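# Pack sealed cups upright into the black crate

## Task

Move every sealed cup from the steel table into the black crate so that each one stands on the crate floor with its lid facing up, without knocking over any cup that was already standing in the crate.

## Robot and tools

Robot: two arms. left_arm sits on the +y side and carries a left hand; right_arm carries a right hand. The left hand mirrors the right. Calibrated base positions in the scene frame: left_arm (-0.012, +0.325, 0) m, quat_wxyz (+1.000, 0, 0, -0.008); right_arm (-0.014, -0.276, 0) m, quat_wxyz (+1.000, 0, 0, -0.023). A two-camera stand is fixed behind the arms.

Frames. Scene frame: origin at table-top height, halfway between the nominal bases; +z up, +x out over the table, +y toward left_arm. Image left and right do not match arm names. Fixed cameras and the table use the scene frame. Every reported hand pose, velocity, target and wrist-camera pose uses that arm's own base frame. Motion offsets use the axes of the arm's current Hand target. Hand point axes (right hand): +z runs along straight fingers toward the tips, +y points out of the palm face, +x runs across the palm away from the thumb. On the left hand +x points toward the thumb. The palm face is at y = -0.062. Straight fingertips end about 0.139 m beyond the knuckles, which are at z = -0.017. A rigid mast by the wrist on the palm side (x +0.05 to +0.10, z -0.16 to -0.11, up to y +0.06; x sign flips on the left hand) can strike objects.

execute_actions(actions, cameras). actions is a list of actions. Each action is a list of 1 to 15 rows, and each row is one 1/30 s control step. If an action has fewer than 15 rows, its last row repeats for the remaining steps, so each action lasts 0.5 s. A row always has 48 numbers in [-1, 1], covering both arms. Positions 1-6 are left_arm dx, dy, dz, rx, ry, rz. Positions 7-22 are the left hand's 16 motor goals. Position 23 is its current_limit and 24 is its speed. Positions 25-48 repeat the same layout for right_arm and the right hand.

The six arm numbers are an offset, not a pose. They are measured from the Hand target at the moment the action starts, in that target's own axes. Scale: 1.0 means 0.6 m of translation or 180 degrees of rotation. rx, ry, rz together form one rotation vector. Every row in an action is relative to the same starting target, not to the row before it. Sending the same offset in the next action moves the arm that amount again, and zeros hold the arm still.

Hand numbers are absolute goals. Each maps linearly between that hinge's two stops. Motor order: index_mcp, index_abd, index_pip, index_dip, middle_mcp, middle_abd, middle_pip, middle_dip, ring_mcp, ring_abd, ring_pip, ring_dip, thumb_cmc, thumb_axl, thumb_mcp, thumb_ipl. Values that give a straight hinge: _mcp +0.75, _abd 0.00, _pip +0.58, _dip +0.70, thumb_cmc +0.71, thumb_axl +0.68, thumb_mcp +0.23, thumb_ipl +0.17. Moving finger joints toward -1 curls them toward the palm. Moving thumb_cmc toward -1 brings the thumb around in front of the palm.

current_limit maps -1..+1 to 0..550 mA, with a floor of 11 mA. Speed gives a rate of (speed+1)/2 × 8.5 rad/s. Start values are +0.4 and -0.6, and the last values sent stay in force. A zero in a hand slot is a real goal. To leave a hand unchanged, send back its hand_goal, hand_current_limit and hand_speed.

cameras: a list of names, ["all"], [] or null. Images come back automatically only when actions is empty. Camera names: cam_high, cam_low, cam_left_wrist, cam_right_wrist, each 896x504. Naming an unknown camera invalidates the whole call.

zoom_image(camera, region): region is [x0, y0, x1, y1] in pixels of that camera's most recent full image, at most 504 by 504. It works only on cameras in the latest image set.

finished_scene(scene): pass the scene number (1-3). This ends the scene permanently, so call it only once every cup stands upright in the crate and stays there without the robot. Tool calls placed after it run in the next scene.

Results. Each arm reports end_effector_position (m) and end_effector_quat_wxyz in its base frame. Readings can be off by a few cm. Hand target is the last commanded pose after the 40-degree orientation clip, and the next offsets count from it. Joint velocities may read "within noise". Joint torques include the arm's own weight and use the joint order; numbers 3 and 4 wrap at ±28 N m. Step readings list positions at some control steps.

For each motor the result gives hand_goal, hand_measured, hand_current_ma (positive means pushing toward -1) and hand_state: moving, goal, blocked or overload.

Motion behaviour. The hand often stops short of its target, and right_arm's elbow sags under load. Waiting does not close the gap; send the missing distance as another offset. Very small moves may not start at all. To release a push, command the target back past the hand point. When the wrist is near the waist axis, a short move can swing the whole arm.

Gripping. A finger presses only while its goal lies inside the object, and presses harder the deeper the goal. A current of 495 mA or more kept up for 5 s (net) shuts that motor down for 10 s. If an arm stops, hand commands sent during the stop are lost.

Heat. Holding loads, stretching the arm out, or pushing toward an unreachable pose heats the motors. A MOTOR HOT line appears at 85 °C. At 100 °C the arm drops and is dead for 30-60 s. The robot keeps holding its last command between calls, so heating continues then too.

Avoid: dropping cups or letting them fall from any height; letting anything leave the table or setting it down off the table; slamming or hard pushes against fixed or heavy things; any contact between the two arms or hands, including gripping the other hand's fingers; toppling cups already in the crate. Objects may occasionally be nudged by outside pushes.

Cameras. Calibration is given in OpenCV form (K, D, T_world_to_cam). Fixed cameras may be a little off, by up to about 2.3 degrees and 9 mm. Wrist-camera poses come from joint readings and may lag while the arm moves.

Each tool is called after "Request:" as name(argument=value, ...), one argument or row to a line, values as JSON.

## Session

Request:
execute_actions(
  actions=[],
)

Scene clock: 0.00 s.
left_arm: end_effector_position=(+0.4493, +0.0346, +0.2113) hand_goal=(+0.754, +0.000, +0.576, +0.696, +0.754, +0.000, +0.576, +0.696, +0.754, +0.000, +0.576, +0.696, +0.714, +0.678, +0.226, +0.168) hand_measured=(+0.754, +0.000, +0.576, +0.696, +0.754, +0.000, +0.576, +0.696, +0.754, +0.000, +0.576, +0.696, +0.714, +0.678, +0.226, +0.168) hand_current_ma=(+0, +0, +0, +0, +0, +0, +0, +0, +0, +0, +0, +0, +0, +0, +0, +0) hand_state=(goal, goal, goal, goal, goal, goal, goal, goal, goal, goal, goal, goal, goal, goal, goal, goal) hand_current_limit=0.40 hand_speed=-0.60 end_effector_quat_wxyz=(-0.240, +0.963, +0.118, +0.043) | right_arm: end_effector_position=(+0.0244, -0.2722, +0.2317) hand_goal=(+0.754, +0.000, +0.576, +0.696, +0.754, +0.000, +0.576, +0.696, +0.754, +0.000, +0.576, +0.696, +0.714, +0.678, +0.226, +0.168) hand_measured=(+0.754, +0.000, +0.576, +0.696, +0.754, +0.000, +0.576, +0.696, +0.754, +0.000, +0.576, +0.696, +0.714, +0.678, +0.226, +0.168) hand_current_ma=(+0, +0, +0, +0, +0, +0, +0, +0, +0, +0, +0, +0, +0, +0, +0, +0) hand_state=(goal, goal, goal, goal, goal, goal, goal, goal, goal, goal, goal, goal, goal, goal, goal, goal) hand_current_limit=0.40 hand_speed=-0.60 end_effector_quat_wxyz=(+0.008, +0.790, +0.613, +0.004)
Joint positions: left_arm=[0.052 1.384 1.274 -1.403 -0.49 1.393] | right_arm=[-1.807 0.936 0.941 -1.571 -0.018 -1.555]
Joint velocities: within noise
Joint torques (N m): no reading
Heat: left arm: hottest elbow 39 °C; right arm: hottest elbow 37 °C.
Hand target: left_arm +0.4579, +0.0351, +0.2255; -0.239, +0.961, +0.122, +0.059 | right_arm +0.0228, -0.2786, +0.2432; +0.018, +0.790, +0.613, -0.008
camera_calibration:
cam_left_wrist: T_world_to_cam=[[-0.897173, 0.423153, 0.12658, 0.340263], [0.250967, 0.252572, 0.934464, -0.361848], [0.363451, 0.870143, -0.332798, 0.00564418], [0, 0, 0, 1]] pos_world=[0.394035, -0.0575017, 0.296942]
cam_right_wrist: T_world_to_cam=[[0.441699, -0.892995, 0.0863784, -0.249208], [-0.629811, -0.240065, 0.73872, -0.270715], [-0.638937, -0.380694, -0.668455, 0.195055], [0, 0, 0, 1]] pos_world=[0.0642039, -0.213275, 0.351894]

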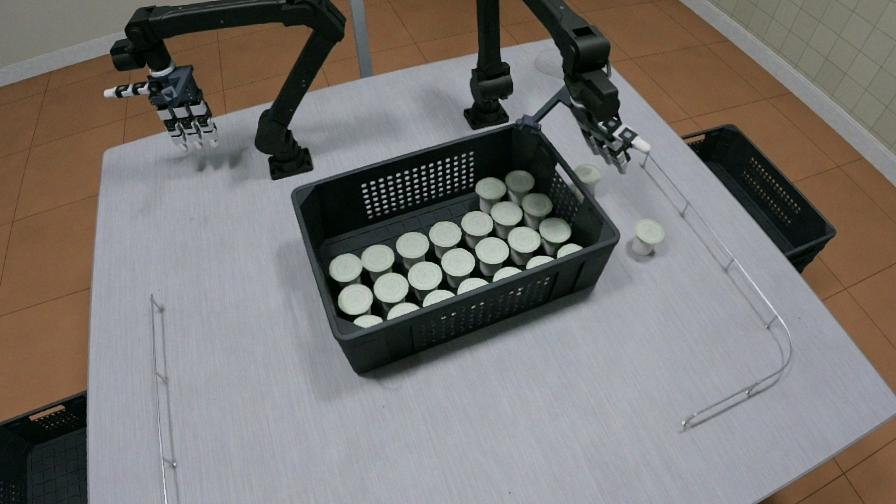

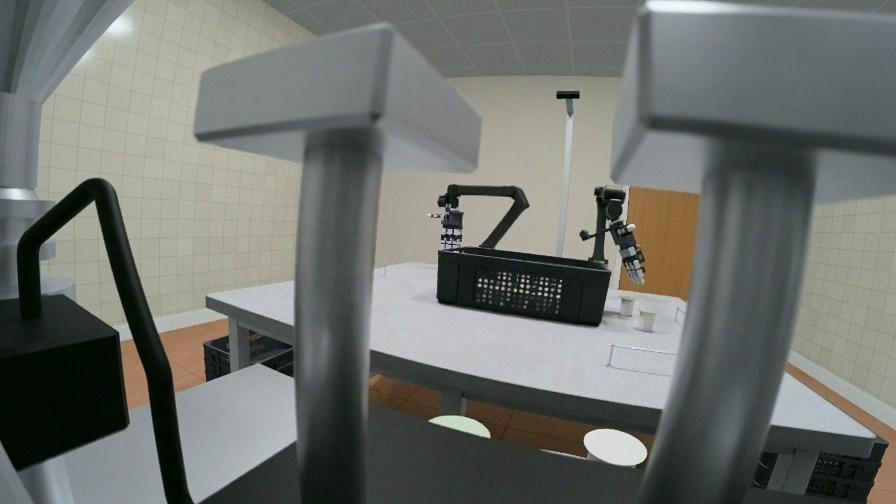

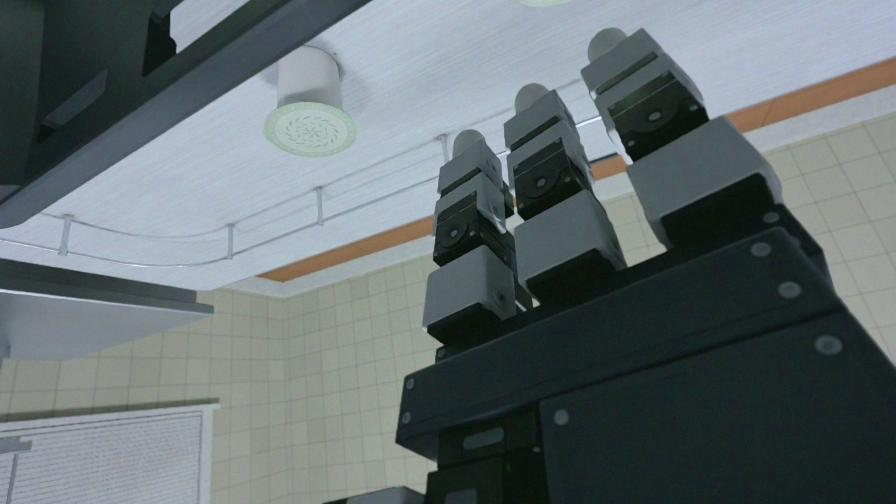

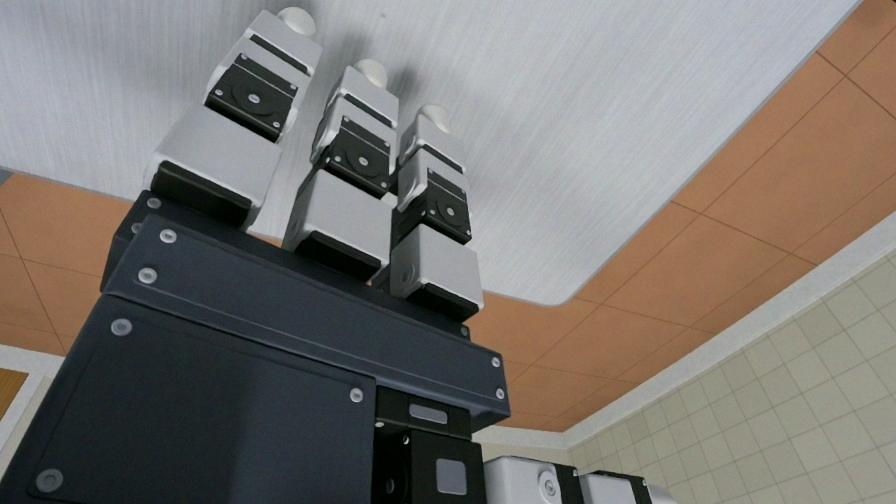

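Request:
zoom_image(
  camera="cam_high",
  region=[280, 110, 640, 390],
)

Request:
zoom_image(
  camera="cam_high",
  region=[480, 60, 720, 280],
)

Scaled by 1.400 from the camera's 896x504 image, which has a finer 1280x720 frame.

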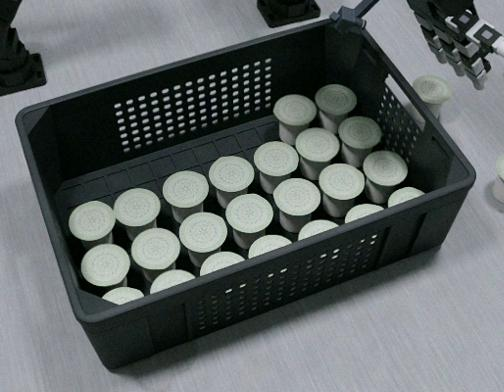

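Scaled by 2.100 from the camera's 896x504 image, which has a finer 1280x720 frame.

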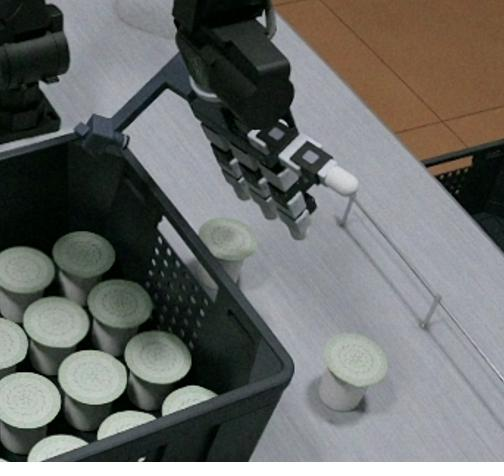

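Request:
execute_actions(
  actions=[
    [[0.0267,-0.0866,-0.1692,-0.10,0,0,0.479,0,0.358,0.551,0.479,0,0.358,0.551,0.4,0,-0.86,-0.75,-0.714,0.678,0.28,-0.17,0.2,-0.6,0,0,0,0,0,0,0.754,0,0.576,0.696,0.754,0,0.576,0.696,0.754,0,0.576,0.696,0.714,0.678,0.226,0.168,0.4,-0.6]],
    [[0,0,0,-0.04,-0.02,-0.165,0.479,0,0.358,0.551,0.479,0,0.358,0.551,0.4,0,-0.86,-0.75,-0.714,0.678,0.28,-0.17,0.2,-0.6,0,0,0,0,0,0,0.754,0,0.576,0.696,0.754,0,0.576,0.696,0.754,0,0.576,0.696,0.714,0.678,0.226,0.168,0.4,-0.6]],
  ],
)

Scene clock: 189.90 s.
left_arm: end_effector_position=(+0.4549, +0.0377, +0.3316) hand_goal=(+0.480, +0.000, +0.358, +0.552, +0.480, +0.000, +0.358, +0.552, +0.400, +0.000, -0.860, -0.750, -0.714, +0.678, +0.280, -0.170) hand_measured=(+0.482, +0.000, +0.360, +0.554, +0.482, +0.000, +0.360, +0.554, +0.408, +0.000, -0.854, -0.748, -0.712, +0.678, +0.270, -0.170) hand_current_ma=(+7, +0, +6, +6, +6, +0, +6, +6, +20, +0, +17, +5, +3, -1, -34, +2) hand_state=(goal, goal, goal, goal, goal, goal, goal, goal, goal, goal, goal, goal, goal, goal, goal, goal) hand_current_limit=0.20 hand_speed=-0.60 end_effector_quat_wxyz=(+0.002, +0.933, +0.356, +0.061) | right_arm: end_effector_position=(+0.0244, -0.2722, +0.2317) hand_goal=(+0.754, +0.000, +0.576, +0.696, +0.754, +0.000, +0.576, +0.696, +0.754, +0.000, +0.576, +0.696, +0.714, +0.678, +0.226, +0.168) hand_measured=(+0.754, +0.000, +0.576, +0.696, +0.754, +0.000, +0.576, +0.696, +0.754, +0.000, +0.576, +0.696, +0.714, +0.678, +0.224, +0.168) hand_current_ma=(+0, +0, +0, +0, +0, +0, +0, +0, +0, +0, +0, +0, +0, +0, -1, +0) hand_state=(goal, goal, goal, goal, goal, goal, goal, goal, goal, goal, goal, goal, goal, goal, goal, goal) hand_current_limit=0.40 hand_speed=-0.60 end_effector_quat_wxyz=(+0.008, +0.790, +0.613, +0.004)
Joint positions: left_arm=[0.216 1.294 1.445 -1.6 -0.015 1.059] | right_arm=[-1.807 0.936 0.941 -1.571 -0.018 -1.555]
Joint torques (N m): left_arm=[1.73 -8.7 9.83 0.64 0.01 0.02] | right_arm=[1.67 -3.84 12.1 0.5 0.03 0.08]
Heat: left arm: hottest elbow 50 °C; right arm: hottest elbow 47 °C.
Hand target: left_arm +0.4540, +0.0348, +0.3407; +0.002, +0.931, +0.358, +0.073 | right_arm +0.0228, -0.2786, +0.2432; +0.018, +0.790, +0.613, -0.008
Off the commanded pose: left_arm 0.009 m, 1 deg | right_arm 0.013 m, 2 deg.
Step readings (end_effector_position of left_arm | right_arm):
0: (+0.4493, +0.0346, +0.2113) | (+0.0244, -0.2722, +0.2317)
1: (+0.4492, +0.0337, +0.2112) | (+0.0244, -0.2722, +0.2317)
2: (+0.4486, +0.0282, +0.2142) | (+0.0244, -0.2722, +0.2317)
4: (+0.4460, +0.0171, +0.2262) | (+0.0244, -0.2722, +0.2317)
8: (+0.4466, +0.0253, +0.2758) | (+0.0244, -0.2722, +0.2317)
15: (+0.4476, +0.0344, +0.3309) | (+0.0244, -0.2722, +0.2317)
16: (+0.4471, +0.0330, +0.3315) | (+0.0244, -0.2722, +0.2317)
17: (+0.4478, +0.0291, +0.3329) | (+0.0244, -0.2722, +0.2317)
19: (+0.4506, +0.0250, +0.3338) | (+0.0244, -0.2722, +0.2317)
23: (+0.4514, +0.0262, +0.3277) | (+0.0244, -0.2722, +0.2317)
30: (+0.4531, +0.0333, +0.3278) | (+0.0244, -0.2722, +0.2317)

Request:
execute_actions(
  actions=[
    [[0,0,0,0,0,-0.16,0.479,0,0.358,0.551,0.479,0,0.358,0.551,0.4,0,-0.86,-0.75,-0.714,0.678,0.28,-0.17,0.2,-0.6,0,0,0,0,0,0,0.754,0,0.576,0.696,0.754,0,0.576,0.696,0.754,0,0.576,0.696,0.714,0.678,0.226,0.168,0.4,-0.6]],
    [[0,0,0,0,0,-0.16,0.479,0,0.358,0.551,0.479,0,0.358,0.551,0.4,0,-0.86,-0.75,-0.714,0.678,0.28,-0.17,0.2,-0.6,0,0,0,0,0,0,0.754,0,0.576,0.696,0.754,0,0.576,0.696,0.754,0,0.576,0.696,0.714,0.678,0.226,0.168,0.4,-0.6]],
    [[0,0,0,0,0,-0.16,0.479,0,0.358,0.551,0.479,0,0.358,0.551,0.4,0,-0.86,-0.75,-0.714,0.678,0.28,-0.17,0.2,-0.6,0,0,0,0,0,0,0.754,0,0.576,0.696,0.754,0,0.576,0.696,0.754,0,0.576,0.696,0.714,0.678,0.226,0.168,0.4,-0.6]],
  ],
  cameras=["cam_high"],
)

Scene clock: 207.23 s.
left_arm: end_effector_position=(+0.4409, +0.0385, +0.3202) hand_goal=(+0.480, +0.000, +0.358, +0.552, +0.480, +0.000, +0.358, +0.552, +0.400, +0.000, -0.860, -0.750, -0.714, +0.678, +0.280, -0.170) hand_measured=(+0.482, +0.000, +0.360, +0.554, +0.482, +0.000, +0.360, +0.554, +0.408, +0.000, -0.854, -0.748, -0.714, +0.678, +0.270, -0.170) hand_current_ma=(+7, +0, +6, +6, +6, +0, +6, +6, +20, +0, +16, +5, +1, -1, -34, +2) hand_state=(goal, goal, goal, goal, goal, goal, goal, goal, goal, goal, goal, goal, goal, goal, goal, goal) hand_current_limit=0.20 hand_speed=-0.60 end_effector_quat_wxyz=(+0.035, +0.438, +0.897, +0.043) | right_arm: end_effector_position=(+0.0244, -0.2722, +0.2317) hand_goal=(+0.754, +0.000, +0.576, +0.696, +0.754, +0.000, +0.576, +0.696, +0.754, +0.000, +0.576, +0.696, +0.714, +0.678, +0.226, +0.168) hand_measured=(+0.754, +0.000, +0.576, +0.696, +0.754, +0.000, +0.576, +0.696, +0.754, +0.000, +0.576, +0.696, +0.714, +0.678, +0.224, +0.168) hand_current_ma=(+0, +0, +0, +0, +0, +0, +0, +0, +0, +0, +0, +0, +0, +0, -1, +0) hand_state=(goal, goal, goal, goal, goal, goal, goal, goal, goal, goal, goal, goal, goal, goal, goal, goal) hand_current_limit=0.40 hand_speed=-0.60 end_effector_quat_wxyz=(+0.008, +0.790, +0.613, +0.004)
Joint positions: left_arm=[-0.105 1.302 1.418 -1.592 -0.057 -0.766] | right_arm=[-1.807 0.936 0.941 -1.571 -0.018 -1.555]
Joint torques (N m): left_arm=[1.67 -6.65 14.01 0.5 -0.42 0.04] | right_arm=[1.67 -3.78 12.11 0.5 0.03 0.08]
Heat: left arm: hottest elbow 48 °C; right arm: hottest elbow 47 °C.
Hand target: left_arm +0.4540, +0.0346, +0.3406; +0.052, +0.433, +0.898, +0.052 | right_arm +0.0228, -0.2786, +0.2432; +0.018, +0.790, +0.613, -0.008
Off the commanded pose: left_arm 0.024 m, 2 deg | right_arm 0.013 m, 2 deg.
Step readings (end_effector_position of left_arm | right_arm):
0: (+0.4549, +0.0378, +0.3316) | (+0.0244, -0.2722, +0.2317)
1: (+0.4550, +0.0379, +0.3311) | (+0.0244, -0.2722, +0.2317)
2: (+0.4555, +0.0377, +0.3310) | (+0.0244, -0.2722, +0.2317)
4: (+0.4539, +0.0378, +0.3279) | (+0.0244, -0.2722, +0.2317)
8: (+0.4494, +0.0316, +0.3252) | (+0.0244, -0.2722, +0.2317)
15: (+0.4509, +0.0312, +0.3309) | (+0.0244, -0.2722, +0.2317)
16: (+0.4513, +0.0323, +0.3310) | (+0.0244, -0.2722, +0.2317)
17: (+0.4518, +0.0323, +0.3307) | (+0.0244, -0.2722, +0.2317)
19: (+0.4523, +0.0332, +0.3301) | (+0.0244, -0.2722, +0.2317)
23: (+0.4518, +0.0271, +0.3286) | (+0.0244, -0.2722, +0.2317)
30: (+0.4485, +0.0297, +0.3291) | (+0.0244, -0.2722, +0.2317)
31: (+0.4478, +0.0314, +0.3292) | (+0.0244, -0.2722, +0.2317)
32: (+0.4467, +0.0317, +0.3290) | (+0.0244, -0.2722, +0.2317)
34: (+0.4436, +0.0327, +0.3276) | (+0.0244, -0.2722, +0.2317)
38: (+0.4402, +0.0275, +0.3226) | (+0.0244, -0.2722, +0.2317)
45: (+0.4426, +0.0325, +0.3170) | (+0.0244, -0.2722, +0.2317)
Images, in order (width x height): cam_high 896x504.

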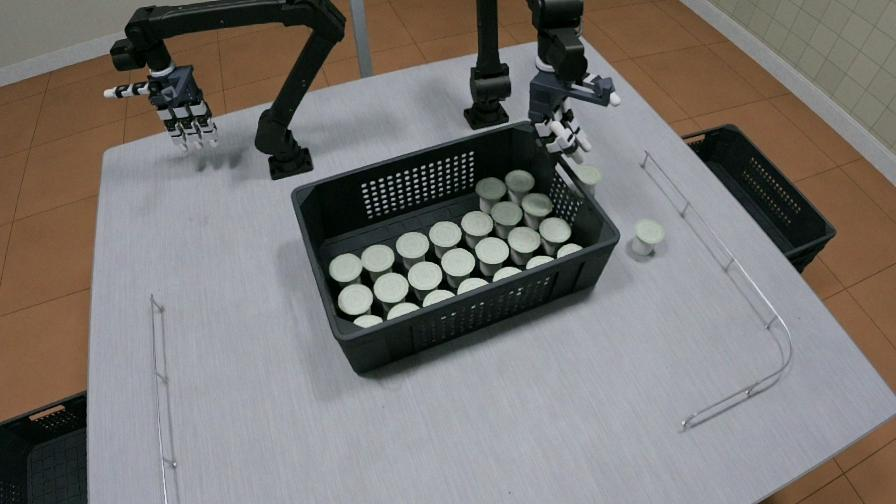

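Request:
execute_actions(
  actions=[
    [[0.087,0.009,0.0155,0.07,0.017,-0.166,0.479,0,0.358,0.551,0.479,0,0.358,0.551,0.4,0,-0.86,-0.75,-0.714,0.678,0.28,-0.17,0.2,-0.6,0,0,0,0,0,0,0.754,0,0.576,0.696,0.754,0,0.576,0.696,0.754,0,0.576,0.696,0.714,0.678,0.226,0.168,0.4,-0.6]],
    [[0.07,0.054,0.01,0.07,-0.02,-0.165,0.479,0,0.358,0.551,0.479,0,0.358,0.551,0.4,0,-0.86,-0.75,-0.714,0.678,0.28,-0.17,0.2,-0.6,0,0,0,0,0,0,0.754,0,0.576,0.696,0.754,0,0.576,0.696,0.754,0,0.576,0.696,0.714,0.678,0.226,0.168,0.4,-0.6]],
  ],
)

Scene clock: 222.17 s.
left_arm: end_effector_position=(+0.3878, +0.1240, +0.3046) hand_goal=(+0.480, +0.000, +0.358, +0.552, +0.480, +0.000, +0.358, +0.552, +0.400, +0.000, -0.860, -0.750, -0.714, +0.678, +0.280, -0.170) hand_measured=(+0.482, +0.000, +0.360, +0.554, +0.480, +0.000, +0.360, +0.554, +0.404, +0.000, -0.854, -0.748, -0.714, +0.678, +0.270, -0.170) hand_current_ma=(+3, +0, +5, +6, +2, +0, +5, +6, +10, +0, +15, +5, +1, -1, -33, +2) hand_state=(goal, goal, goal, goal, goal, goal, goal, goal, goal, goal, goal, goal, goal, goal, goal, goal) hand_current_limit=0.20 hand_speed=-0.60 end_effector_quat_wxyz=(+0.035, -0.078, +0.987, -0.136) | right_arm: end_effector_position=(+0.0244, -0.2722, +0.2317) hand_goal=(+0.754, +0.000, +0.576, +0.696, +0.754, +0.000, +0.576, +0.696, +0.754, +0.000, +0.576, +0.696, +0.714, +0.678, +0.226, +0.168) hand_measured=(+0.754, +0.000, +0.576, +0.696, +0.754, +0.000, +0.576, +0.696, +0.754, +0.000, +0.576, +0.696, +0.714, +0.678, +0.224, +0.168) hand_current_ma=(+0, +0, +0, +0, +0, +0, +0, +0, +0, +0, +0, +0, +0, +0, -1, +0) hand_state=(goal, goal, goal, goal, goal, goal, goal, goal, goal, goal, goal, goal, goal, goal, goal, goal) hand_current_limit=0.40 hand_speed=-0.60 end_effector_quat_wxyz=(+0.008, +0.790, +0.613, +0.004)
Joint positions: left_arm=[0.224 1.433 1.576 -1.684 0.28 -1.508] | right_arm=[-1.807 0.936 0.941 -1.571 -0.018 -1.555]
Joint torques (N m): left_arm=[2.02 -8.06 13.57 0.08 0.08 0.07] | right_arm=[1.67 -3.72 12.1 0.5 0.03 0.08]
Heat: left arm: hottest elbow 51 °C; right arm: hottest elbow 47 °C.
Hand target: left_arm +0.3999, +0.1244, +0.3202; -0.010, -0.072, +0.985, -0.158 | right_arm +0.0228, -0.2786, +0.2432; +0.018, +0.790, +0.613, -0.008
Off the commanded pose: left_arm 0.020 m, 6 deg | right_arm 0.013 m, 2 deg.
joint sent to its limit (left arm) — joint 4 (wrist pitch), lower limit. The joint targets are off in orientation, not in position.
Step readings (end_effector_position of left_arm | right_arm):
0: (+0.4409, +0.0386, +0.3202) | (+0.0244, -0.2722, +0.2317)
1: (+0.4406, +0.0384, +0.3202) | (+0.0244, -0.2722, +0.2317)
2: (+0.4382, +0.0381, +0.3190) | (+0.0244, -0.2722, +0.2317)
4: (+0.4325, +0.0396, +0.3174) | (+0.0244, -0.2722, +0.2317)
8: (+0.4273, +0.0608, +0.3165) | (+0.0244, -0.2722, +0.2317)
15: (+0.4191, +0.0779, +0.3097) | (+0.0244, -0.2722, +0.2317)
16: (+0.4183, +0.0771, +0.3094) | (+0.0244, -0.2722, +0.2317)
17: (+0.4162, +0.0754, +0.3078) | (+0.0244, -0.2722, +0.2317)
19: (+0.4119, +0.0744, +0.3057) | (+0.0244, -0.2722, +0.2317)
23: (+0.4005, +0.1062, +0.3071) | (+0.0244, -0.2722, +0.2317)
30: (+0.3898, +0.1263, +0.3047) | (+0.0244, -0.2722, +0.2317)

Request:
execute_actions(
  actions=[
    [[0,0,0,0.139,0.0,0.0,0.479,0,0.358,0.551,0.479,0,0.358,0.551,0.4,0,-0.86,-0.75,-0.714,0.678,0.28,-0.17,0.2,-0.6,0,0,0,0,0,0,0.754,0,0.576,0.696,0.754,0,0.576,0.696,0.754,0,0.576,0.696,0.714,0.678,0.226,0.168,0.4,-0.6]],
  ],
  cameras=["cam_high","cam_left_wrist"],
)

Scene clock: 254.97 s.
left_arm: end_effector_position=(+0.3941, +0.1244, +0.3056) hand_goal=(+0.480, +0.000, +0.358, +0.552, +0.480, +0.000, +0.358, +0.552, +0.400, +0.000, -0.860, -0.750, -0.714, +0.678, +0.280, -0.170) hand_measured=(+0.478, +0.000, +0.360, +0.554, +0.478, +0.000, +0.360, +0.554, +0.400, +0.000, -0.854, -0.748, -0.714, +0.678, +0.272, -0.170) hand_current_ma=(-5, +0, +3, +6, -4, +0, +3, +6, +2, +0, +15, +5, +1, -1, -26, +2) hand_state=(goal, goal, goal, goal, goal, goal, goal, goal, goal, goal, goal, goal, goal, goal, goal, goal) hand_current_limit=0.20 hand_speed=-0.60 end_effector_quat_wxyz=(+0.102, -0.127, +0.934, -0.318) | right_arm: end_effector_position=(+0.0244, -0.2722, +0.2317) hand_goal=(+0.754, +0.000, +0.576, +0.696, +0.754, +0.000, +0.576, +0.696, +0.754, +0.000, +0.576, +0.696, +0.714, +0.678, +0.226, +0.168) hand_measured=(+0.754, +0.000, +0.576, +0.696, +0.754, +0.000, +0.576, +0.696, +0.754, +0.000, +0.576, +0.696, +0.714, +0.678, +0.224, +0.168) hand_current_ma=(+0, +0, +0, +0, +0, +0, +0, +0, +0, +0, +0, +0, +0, +0, -1, +0) hand_state=(goal, goal, goal, goal, goal, goal, goal, goal, goal, goal, goal, goal, goal, goal, goal, goal) hand_current_limit=0.40 hand_speed=-0.60 end_effector_quat_wxyz=(+0.008, +0.790, +0.613, +0.004)
Joint positions: left_arm=[0.407 1.433 1.576 -1.684 0.679 -1.445] | right_arm=[-1.807 0.936 0.941 -1.571 -0.018 -1.555]
Joint torques (N m): left_arm=[1.73 -8.94 11.81 0.03 0.56 0.24] | right_arm=[1.73 -3.78 12.1 0.51 0.03 0.08]
Heat: left arm: hottest elbow 55 °C; right arm: hottest elbow 47 °C.
Hand target: left_arm +0.3999, +0.1243, +0.3202; +0.005, -0.072, +0.927, -0.367 | right_arm +0.0228, -0.2786, +0.2432; +0.018, +0.790, +0.613, -0.008
Off the commanded pose: left_arm 0.016 m, 14 deg | right_arm 0.013 m, 2 deg.
joint sent to its limit (left arm) — joint 4 (wrist pitch), lower limit. The joint targets are off in orientation, not in position.
Step readings (end_effector_position of left_arm | right_arm):
0: (+0.3878, +0.1240, +0.3046) | (+0.0244, -0.2722, +0.2317)
1: (+0.3882, +0.1222, +0.3043) | (+0.0244, -0.2722, +0.2317)
2: (+0.3902, +0.1144, +0.3026) | (+0.0244, -0.2722, +0.2317)
4: (+0.3952, +0.0995, +0.3015) | (+0.0244, -0.2722, +0.2317)
8: (+0.3958, +0.1114, +0.3039) | (+0.0244, -0.2722, +0.2317)
15: (+0.3935, +0.1259, +0.3054) | (+0.0244, -0.2722, +0.2317)
camera_calibration:
cam_left_wrist: T_world_to_cam=[[0.851436, -0.2993, 0.43067, -0.451369], [-0.492553, -0.174297, 0.85265, -0.0876918], [-0.180134, -0.938105, -0.295824, 0.406784], [0, 0, 0, 1]] pos_world=[0.414394, 0.231227, 0.389498]
Images, in order (width x height): cam_high 896x504, cam_left_wrist 896x504.

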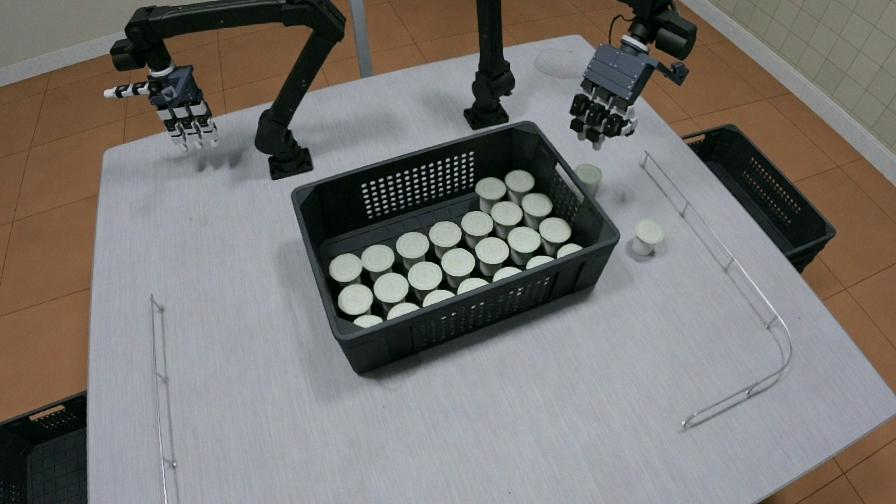

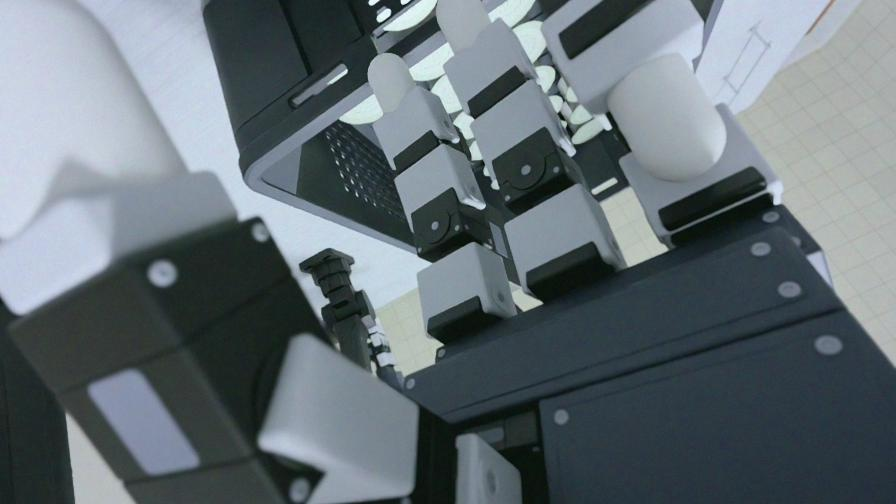

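Request:
execute_actions(
  actions=[
    [[0,0.2357,-0.047,0,0,0,0.479,0,0.358,0.551,0.479,0,0.358,0.551,0.4,0,-0.86,-0.75,-0.714,0.678,0.28,-0.17,0.2,-0.6,0,0,0,0,0,0,0.754,0,0.576,0.696,0.754,0,0.576,0.696,0.754,0,0.576,0.696,0.714,0.678,0.226,0.168,0.4,-0.6]],
  ],
  cameras=["cam_high","cam_left_wrist"],
)

Scene clock: 273.93 s.
left_arm: end_effector_position=(+0.3745, +0.2423, +0.2323) hand_goal=(+0.480, +0.000, +0.358, +0.552, +0.480, +0.000, +0.358, +0.552, +0.400, +0.000, -0.860, -0.750, -0.714, +0.678, +0.280, -0.170) hand_measured=(+0.476, +0.000, +0.360, +0.554, +0.476, +0.000, +0.360, +0.554, +0.400, +0.000, -0.854, -0.748, -0.714, +0.678, +0.272, -0.170) hand_current_ma=(-10, +0, +3, +6, -9, +0, +3, +6, -1, +0, +15, +5, +1, -1, -26, +2) hand_state=(goal, goal, goal, goal, goal, goal, goal, goal, goal, goal, goal, goal, goal, goal, goal, goal) hand_current_limit=0.20 hand_speed=-0.60 end_effector_quat_wxyz=(+0.092, -0.125, +0.943, -0.293) | right_arm: end_effector_position=(+0.0244, -0.2722, +0.2317) hand_goal=(+0.754, +0.000, +0.576, +0.696, +0.754, +0.000, +0.576, +0.696, +0.754, +0.000, +0.576, +0.696, +0.714, +0.678, +0.226, +0.168) hand_measured=(+0.754, +0.000, +0.576, +0.696, +0.754, +0.000, +0.576, +0.696, +0.754, +0.000, +0.576, +0.696, +0.714, +0.678, +0.224, +0.168) hand_current_ma=(+0, +0, +0, +0, +0, +0, +0, +0, +0, +0, +0, +0, +0, +0, -1, +0) hand_state=(goal, goal, goal, goal, goal, goal, goal, goal, goal, goal, goal, goal, goal, goal, goal, goal) hand_current_limit=0.40 hand_speed=-0.60 end_effector_quat_wxyz=(+0.008, +0.790, +0.613, +0.004)
Joint positions: left_arm=[0.638 1.566 1.534 -1.684 0.609 -1.15] | right_arm=[-1.807 0.936 0.941 -1.571 -0.018 -1.555]
Joint torques (N m): left_arm=[2.02 -11.22 11.02 -0.27 0.36 0.23] | right_arm=[1.73 -3.78 12.1 0.51 0.03 0.07]
Heat: left arm: hottest elbow 54 °C; right arm: hottest elbow 47 °C.
Hand target: left_arm +0.3798, +0.2454, +0.2444; +0.005, -0.072, +0.927, -0.367 | right_arm +0.0228, -0.2786, +0.2432; +0.018, +0.790, +0.613, -0.008
Off the commanded pose: left_arm 0.014 m, 14 deg | right_arm 0.013 m, 2 deg.
joint sent to its limit (left arm) — joint 4 (wrist pitch), lower limit. The joint targets are off in orientation, not in position.
Step readings (end_effector_position of left_arm | right_arm):
0: (+0.3941, +0.1244, +0.3056) | (+0.0244, -0.2722, +0.2317)
1: (+0.3942, +0.1248, +0.3056) | (+0.0244, -0.2722, +0.2317)
2: (+0.3943, +0.1289, +0.3046) | (+0.0244, -0.2722, +0.2317)
4: (+0.3914, +0.1455, +0.2993) | (+0.0244, -0.2722, +0.2317)
8: (+0.3704, +0.2094, +0.2718) | (+0.0244, -0.2722, +0.2317)
15: (+0.3675, +0.2471, +0.2338) | (+0.0244, -0.2722, +0.2317)
camera_calibration:
cam_left_wrist: T_world_to_cam=[[0.859588, -0.325952, 0.393529, -0.355794], [-0.472339, -0.213027, 0.855287, -0.0131427], [-0.19495, -0.921073, -0.337075, 0.503093], [0, 0, 0, 1]] pos_world=[0.397707, 0.344614, 0.320836]
Images, in order (width x height): cam_high 896x504, cam_left_wrist 896x504.

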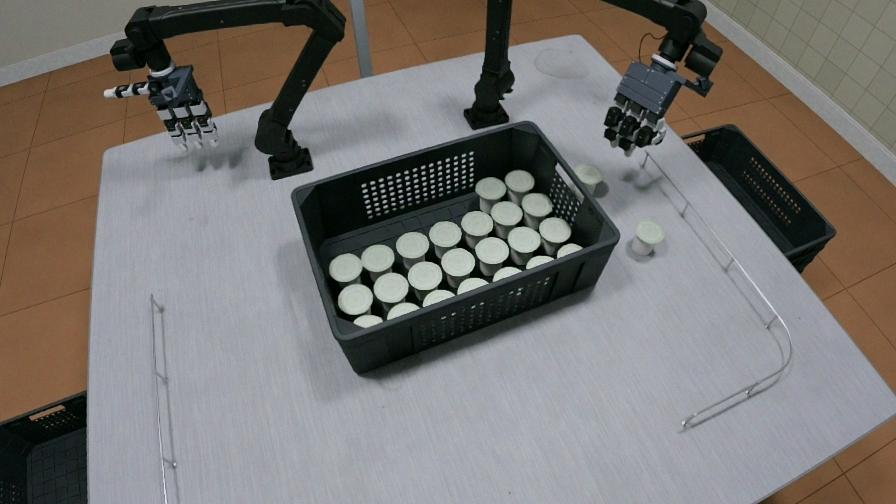

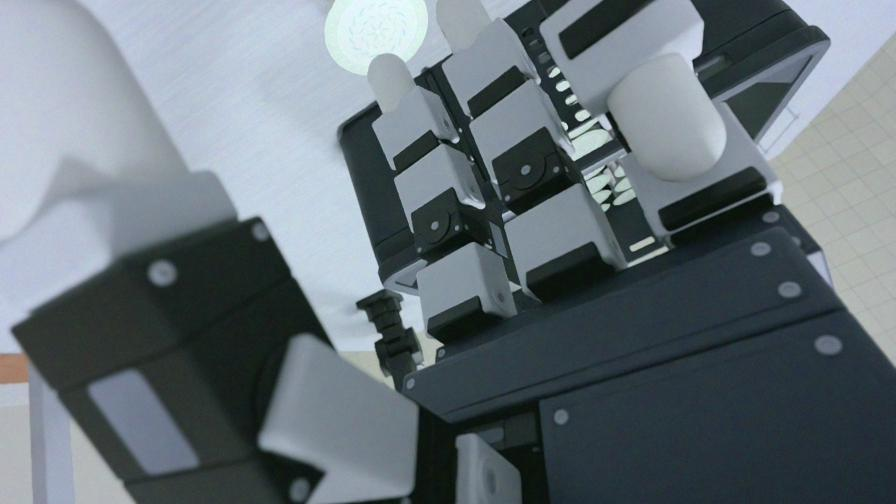

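Request:
zoom_image(
  camera="cam_high",
  region=[540, 130, 700, 270],
)

Scaled by 3.150 from the camera's 896x504 image, which has a finer 1280x720 frame.

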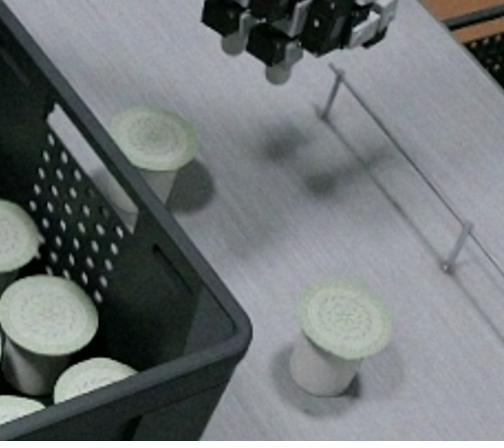

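Request:
execute_actions(
  actions=[
    [[0,0.1,0.1,0,0,0,0.479,0,0.358,0.551,0.479,0,0.358,0.551,0.4,0,-0.86,-0.75,-0.714,0.678,0.28,-0.17,0.2,-0.6,0,0,0,0,0,0,0.754,0,0.576,0.696,0.754,0,0.576,0.696,0.754,0,0.576,0.696,0.714,0.678,0.226,0.168,0.4,-0.6]],
  ],
  cameras=["cam_left_wrist"],
)

Scene clock: 303.17 s.
left_arm: end_effector_position=(+0.3734, +0.2413, +0.1500) hand_goal=(+0.480, +0.000, +0.358, +0.552, +0.480, +0.000, +0.358, +0.552, +0.400, +0.000, -0.860, -0.750, -0.714, +0.678, +0.280, -0.170) hand_measured=(+0.476, +0.000, +0.360, +0.554, +0.476, +0.000, +0.360, +0.554, +0.400, +0.000, -0.854, -0.748, -0.714, +0.678, +0.272, -0.170) hand_current_ma=(-10, +0, +3, +6, -9, +0, +3, +6, -1, +0, +15, +5, +1, -1, -26, +2) hand_state=(goal, goal, goal, goal, goal, goal, goal, goal, goal, goal, goal, goal, goal, goal, goal, goal) hand_current_limit=0.20 hand_speed=-0.60 end_effector_quat_wxyz=(+0.030, -0.092, +0.936, -0.337) | right_arm: end_effector_position=(+0.0244, -0.2722, +0.2317) hand_goal=(+0.754, +0.000, +0.576, +0.696, +0.754, +0.000, +0.576, +0.696, +0.754, +0.000, +0.576, +0.696, +0.714, +0.678, +0.226, +0.168) hand_measured=(+0.754, +0.000, +0.576, +0.696, +0.754, +0.000, +0.576, +0.696, +0.754, +0.000, +0.576, +0.696, +0.714, +0.678, +0.224, +0.168) hand_current_ma=(+0, +0, +0, +0, +0, +0, +0, +0, +0, +0, +0, +0, +0, +0, -1, +0) hand_state=(goal, goal, goal, goal, goal, goal, goal, goal, goal, goal, goal, goal, goal, goal, goal, goal) hand_current_limit=0.40 hand_speed=-0.60 end_effector_quat_wxyz=(+0.008, +0.790, +0.613, +0.004)
Joint positions: left_arm=[0.643 1.702 1.465 -1.684 0.609 -1.012] | right_arm=[-1.807 0.936 0.941 -1.571 -0.018 -1.555]
Joint torques (N m): left_arm=[2.96 -12.57 9.78 -0.7 0.34 0.2] | right_arm=[1.67 -3.72 12.1 0.5 0.03 0.08]
Heat: left arm: hottest elbow 50 °C; right arm: hottest elbow 47 °C.
Hand target: left_arm +0.3757, +0.2478, +0.1598; +0.006, -0.072, +0.927, -0.367 | right_arm +0.0228, -0.2786, +0.2432; +0.018, +0.790, +0.613, -0.008
Off the commanded pose: left_arm 0.012 m, 5 deg | right_arm 0.013 m, 2 deg.
joint sent to its limit (left arm) — joint 4 (wrist pitch), lower limit. The joint targets are off in orientation, not in position.
Step readings (end_effector_position of left_arm | right_arm):
0: (+0.3745, +0.2423, +0.2323) | (+0.0244, -0.2722, +0.2317)
1: (+0.3746, +0.2423, +0.2323) | (+0.0244, -0.2722, +0.2317)
2: (+0.3751, +0.2423, +0.2310) | (+0.0244, -0.2722, +0.2317)
4: (+0.3761, +0.2414, +0.2237) | (+0.0244, -0.2722, +0.2317)
8: (+0.3735, +0.2400, +0.1898) | (+0.0244, -0.2722, +0.2317)
15: (+0.3725, +0.2407, +0.1501) | (+0.0244, -0.2722, +0.2317)
camera_calibration:
cam_left_wrist: T_world_to_cam=[[0.854134, -0.380274, 0.354748, -0.301766], [-0.41256, -0.0801661, 0.907396, -0.00560402], [-0.316621, -0.921393, -0.225358, 0.503014], [0, 0, 0, 1]] pos_world=[0.414702, 0.348271, 0.225494]
Images, in order (width x height): cam_left_wrist 896x504.

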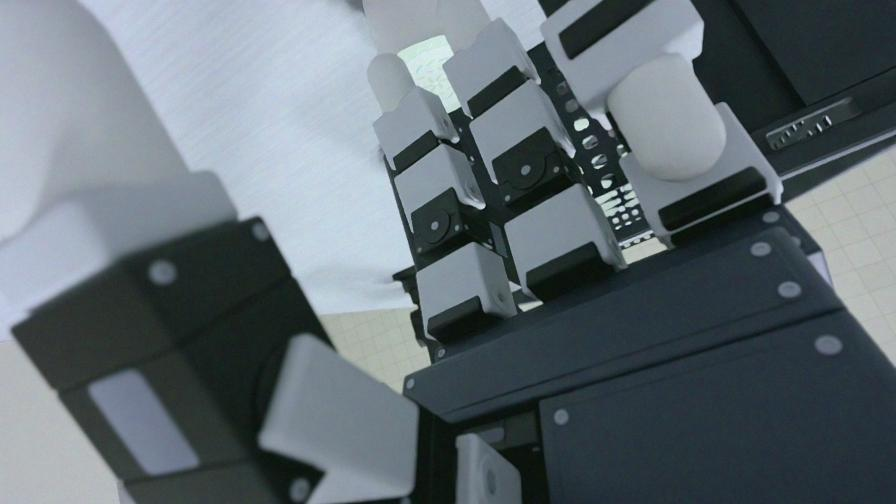

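Request:
zoom_image(
  camera="cam_left_wrist",
  region=[330, 0, 560, 130],
)

Scaled by 2.191 from the camera's 896x504 image, which has a finer 1280x720 frame.

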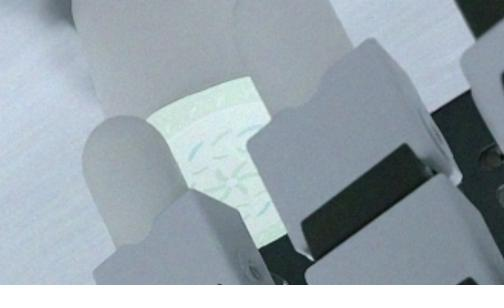

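Request:
execute_actions(
  actions=[
    [[0.009,-0.1,0.015,0,0,0,0.479,0,0.358,0.551,0.479,0,0.358,0.551,0.4,0,-0.86,-0.75,-0.714,0.678,0.28,-0.17,0.2,-0.6,0,0,0,0,0,0,0.754,0,0.576,0.696,0.754,0,0.576,0.696,0.754,0,0.576,0.696,0.714,0.678,0.226,0.168,0.4,-0.6],[0.018,-0.188,0.106,0,0,0,0.479,0,0.358,0.551,0.479,0,0.358,0.551,0.4,0,-0.86,-0.75,-0.714,0.678,0.28,-0.17,0.2,-0.6,0,0,0,0,0,0,0.754,0,0.576,0.696,0.754,0,0.576,0.696,0.754,0,0.576,0.696,0.714,0.678,0.226,0.168,0.4,-0.6]],
  ],
  cameras=["cam_high","cam_left_wrist"],
)

Scene clock: 331.53 s.
left_arm: end_effector_position=(+0.3849, +0.1197, +0.1831) hand_goal=(+0.480, +0.000, +0.358, +0.552, +0.480, +0.000, +0.358, +0.552, +0.400, +0.000, -0.860, -0.750, -0.714, +0.678, +0.280, -0.170) hand_measured=(+0.474, +0.000, +0.360, +0.554, +0.476, +0.000, +0.360, +0.554, +0.398, +0.000, -0.854, -0.748, -0.714, +0.678, +0.274, -0.170) hand_current_ma=(-14, +0, +2, +6, -12, +0, +2, +6, -2, +0, +15, +5, +1, -1, -23, +2) hand_state=(goal, goal, goal, goal, goal, goal, goal, goal, goal, goal, goal, goal, goal, goal, goal, goal) hand_current_limit=0.20 hand_speed=-0.60 end_effector_quat_wxyz=(+0.002, -0.068, +0.927, -0.368) | right_arm: end_effector_position=(+0.0244, -0.2722, +0.2317) hand_goal=(+0.754, +0.000, +0.576, +0.696, +0.754, +0.000, +0.576, +0.696, +0.754, +0.000, +0.576, +0.696, +0.714, +0.678, +0.226, +0.168) hand_measured=(+0.754, +0.000, +0.576, +0.696, +0.754, +0.000, +0.576, +0.696, +0.754, +0.000, +0.576, +0.696, +0.714, +0.678, +0.224, +0.168) hand_current_ma=(+0, +0, +0, +0, +0, +0, +0, +0, +0, +0, +0, +0, +0, +0, -1, +0) hand_state=(goal, goal, goal, goal, goal, goal, goal, goal, goal, goal, goal, goal, goal, goal, goal, goal) hand_current_limit=0.40 hand_speed=-0.60 end_effector_quat_wxyz=(+0.008, +0.790, +0.613, +0.004)
Joint positions: left_arm=[0.416 1.58 1.392 -1.684 0.703 -1.19] | right_arm=[-1.807 0.936 0.941 -1.571 -0.018 -1.555]
Joint torques (N m): left_arm=[2.67 -11.52 9.2 -0.64 0.47 0.04] | right_arm=[1.67 -3.84 12.1 0.51 0.03 0.07]
Heat: left arm: hottest elbow 49 °C; right arm: hottest elbow 48 °C.
Hand target: left_arm +0.3837, +0.1219, +0.1908; +0.006, -0.072, +0.927, -0.367 | right_arm +0.0228, -0.2786, +0.2432; +0.018, +0.790, +0.613, -0.008
Off the commanded pose: left_arm 0.008 m, 1 deg | right_arm 0.013 m, 2 deg.
joint sent to its limit (left arm) — joint 4 (wrist pitch), lower limit. The joint targets still meet the commanded pose.
Step readings (end_effector_position of left_arm | right_arm):
0: (+0.3734, +0.2413, +0.1500) | (+0.0244, -0.2722, +0.2317)
1: (+0.3734, +0.2413, +0.1500) | (+0.0244, -0.2722, +0.2317)
2: (+0.3743, +0.2391, +0.1506) | (+0.0244, -0.2722, +0.2317)
4: (+0.3747, +0.2257, +0.1523) | (+0.0244, -0.2722, +0.2317)
8: (+0.3799, +0.1666, +0.1624) | (+0.0244, -0.2722, +0.2317)
15: (+0.3889, +0.1165, +0.1822) | (+0.0244, -0.2722, +0.2317)
camera_calibration:
cam_left_wrist: T_world_to_cam=[[0.839967, -0.40905, 0.356558, -0.36108], [-0.387906, 0.00685036, 0.921674, -0.063274], [-0.379453, -0.912486, -0.152919, 0.411914], [0, 0, 0, 1]] pos_world=[0.435053, 0.2286, 0.250053]
Images, in order (width x height): cam_high 896x504, cam_left_wrist 896x504.

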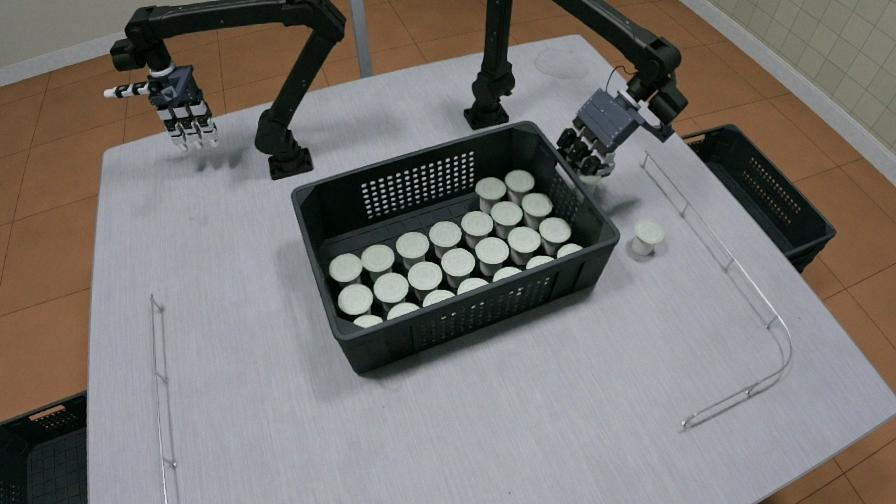

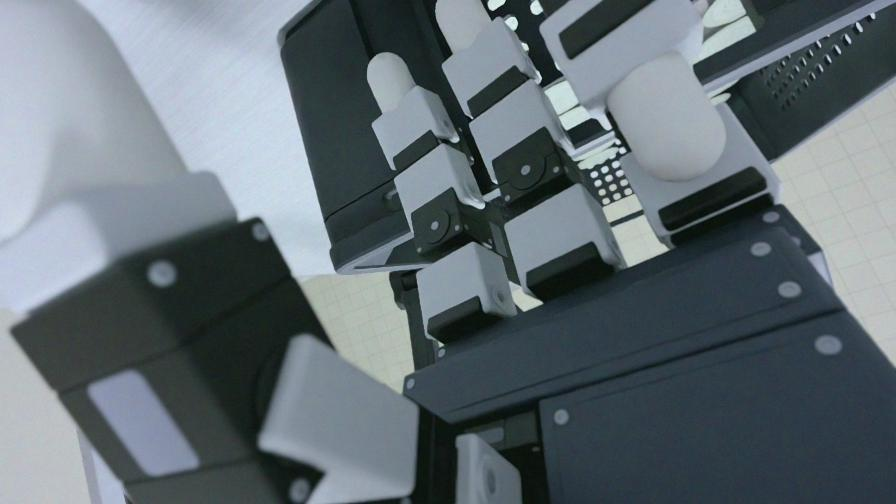

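Request:
execute_actions(
  actions=[
    [[0.013,0.072,0.064,0,0,0,0.479,0,0.358,0.551,0.479,0,0.358,0.551,0.4,0,-0.86,-0.75,-0.714,0.678,0.28,-0.17,0.2,-0.6,0,0,0,0,0,0,0.754,0,0.576,0.696,0.754,0,0.576,0.696,0.754,0,0.576,0.696,0.714,0.678,0.226,0.168,0.4,-0.6]],
  ],
  cameras=["cam_high","cam_left_wrist"],
)

Request:
zoom_image(
  camera="cam_high",
  region=[530, 100, 690, 240],
)

Scene clock: 338.90 s.
left_arm: end_effector_position=(+0.3659, +0.1261, +0.1342) hand_goal=(+0.480, +0.000, +0.358, +0.552, +0.480, +0.000, +0.358, +0.552, +0.400, +0.000, -0.860, -0.750, -0.714, +0.678, +0.280, -0.170) hand_measured=(+0.478, +0.000, +0.354, +0.554, +0.476, +0.000, +0.360, +0.554, +0.400, +0.000, -0.854, -0.748, -0.714, +0.678, +0.274, -0.170) hand_current_ma=(-4, +0, -7, +6, -10, +0, +2, +6, -1, +0, +15, +5, +1, -1, -22, +2) hand_state=(goal, goal, goal, goal, goal, goal, goal, goal, goal, goal, goal, goal, goal, goal, goal, goal) hand_current_limit=0.20 hand_speed=-0.60 end_effector_quat_wxyz=(+0.001, -0.082, +0.926, -0.369) | right_arm: end_effector_position=(+0.0244, -0.2722, +0.2317) hand_goal=(+0.754, +0.000, +0.576, +0.696, +0.754, +0.000, +0.576, +0.696, +0.754, +0.000, +0.576, +0.696, +0.714, +0.678, +0.226, +0.168) hand_measured=(+0.754, +0.000, +0.576, +0.696, +0.754, +0.000, +0.576, +0.696, +0.754, +0.000, +0.576, +0.696, +0.714, +0.678, +0.224, +0.168) hand_current_ma=(+0, +0, +0, +0, +0, +0, +0, +0, +0, +0, +0, +0, +0, +0, -1, +0) hand_state=(goal, goal, goal, goal, goal, goal, goal, goal, goal, goal, goal, goal, goal, goal, goal, goal) hand_current_limit=0.40 hand_speed=-0.60 end_effector_quat_wxyz=(+0.008, +0.790, +0.613, +0.004)
Joint positions: left_arm=[0.449 1.581 1.259 -1.566 0.698 -1.182] | right_arm=[-1.807 0.936 0.941 -1.571 -0.018 -1.555]
Joint torques (N m): left_arm=[1.55 -9.52 9.03 -0.2 0.48 0.2] | right_arm=[1.67 -3.78 12.1 0.51 0.03 0.08]
Heat: left arm: hottest elbow 48 °C; right arm: hottest elbow 48 °C.
Hand target: left_arm +0.3729, +0.1257, +0.1336; +0.006, -0.072, +0.927, -0.367 | right_arm +0.0228, -0.2786, +0.2432; +0.018, +0.790, +0.613, -0.008
Off the commanded pose: left_arm 0.007 m, 1 deg | right_arm 0.013 m, 2 deg.
Step readings (end_effector_position of left_arm | right_arm):
0: (+0.3849, +0.1197, +0.1831) | (+0.0244, -0.2722, +0.2317)
1: (+0.3845, +0.1195, +0.1827) | (+0.0244, -0.2722, +0.2317)
2: (+0.3843, +0.1196, +0.1799) | (+0.0244, -0.2722, +0.2317)
4: (+0.3819, +0.1197, +0.1689) | (+0.0244, -0.2722, +0.2317)
8: (+0.3776, +0.1250, +0.1573) | (+0.0244, -0.2722, +0.2317)
15: (+0.3703, +0.1285, +0.1412) | (+0.0244, -0.2722, +0.2317)
camera_calibration:
cam_left_wrist: T_world_to_cam=[[0.854001, -0.387217, 0.347483, -0.331672], [-0.377254, -0.00094914, 0.926109, -0.0291275], [-0.358276, -0.921988, -0.14689, 0.395725], [0, 0, 0, 1]] pos_world=[0.414038, 0.236397, 0.200354]
Images, in order (width x height): cam_high 896x504, cam_left_wrist 896x504.

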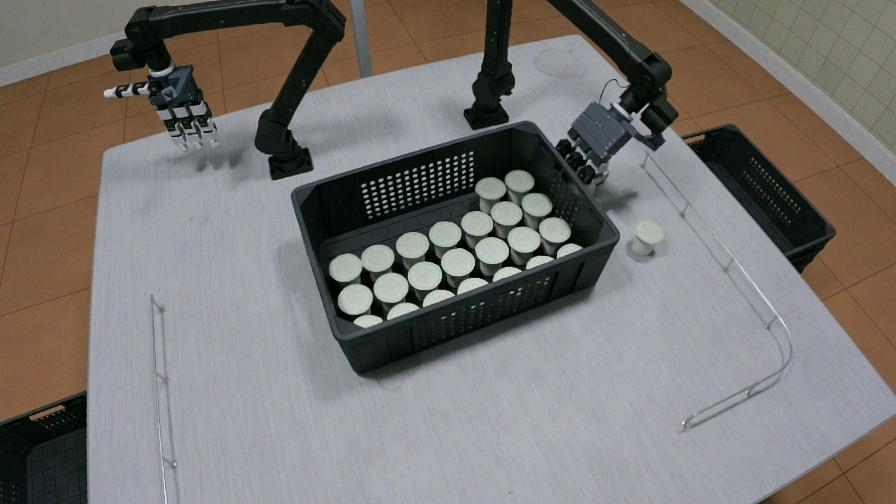

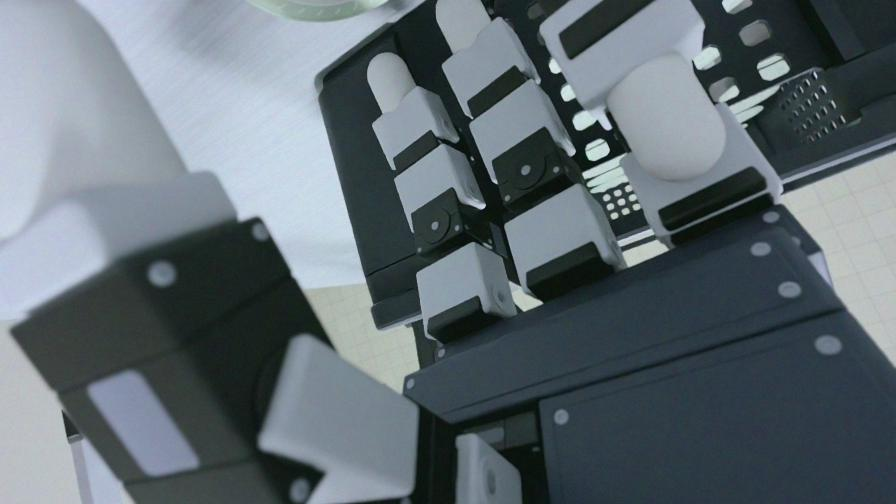

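Scaled by 3.150 from the camera's 896x504 image, which has a finer 1280x720 frame.

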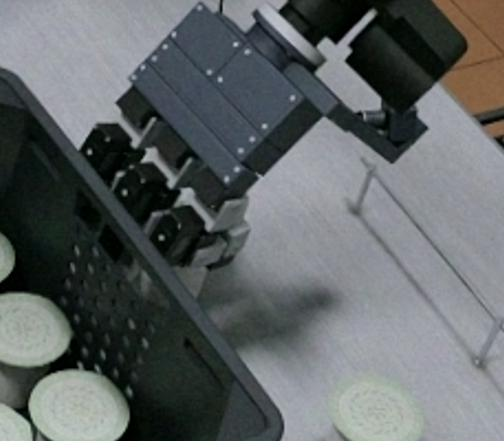

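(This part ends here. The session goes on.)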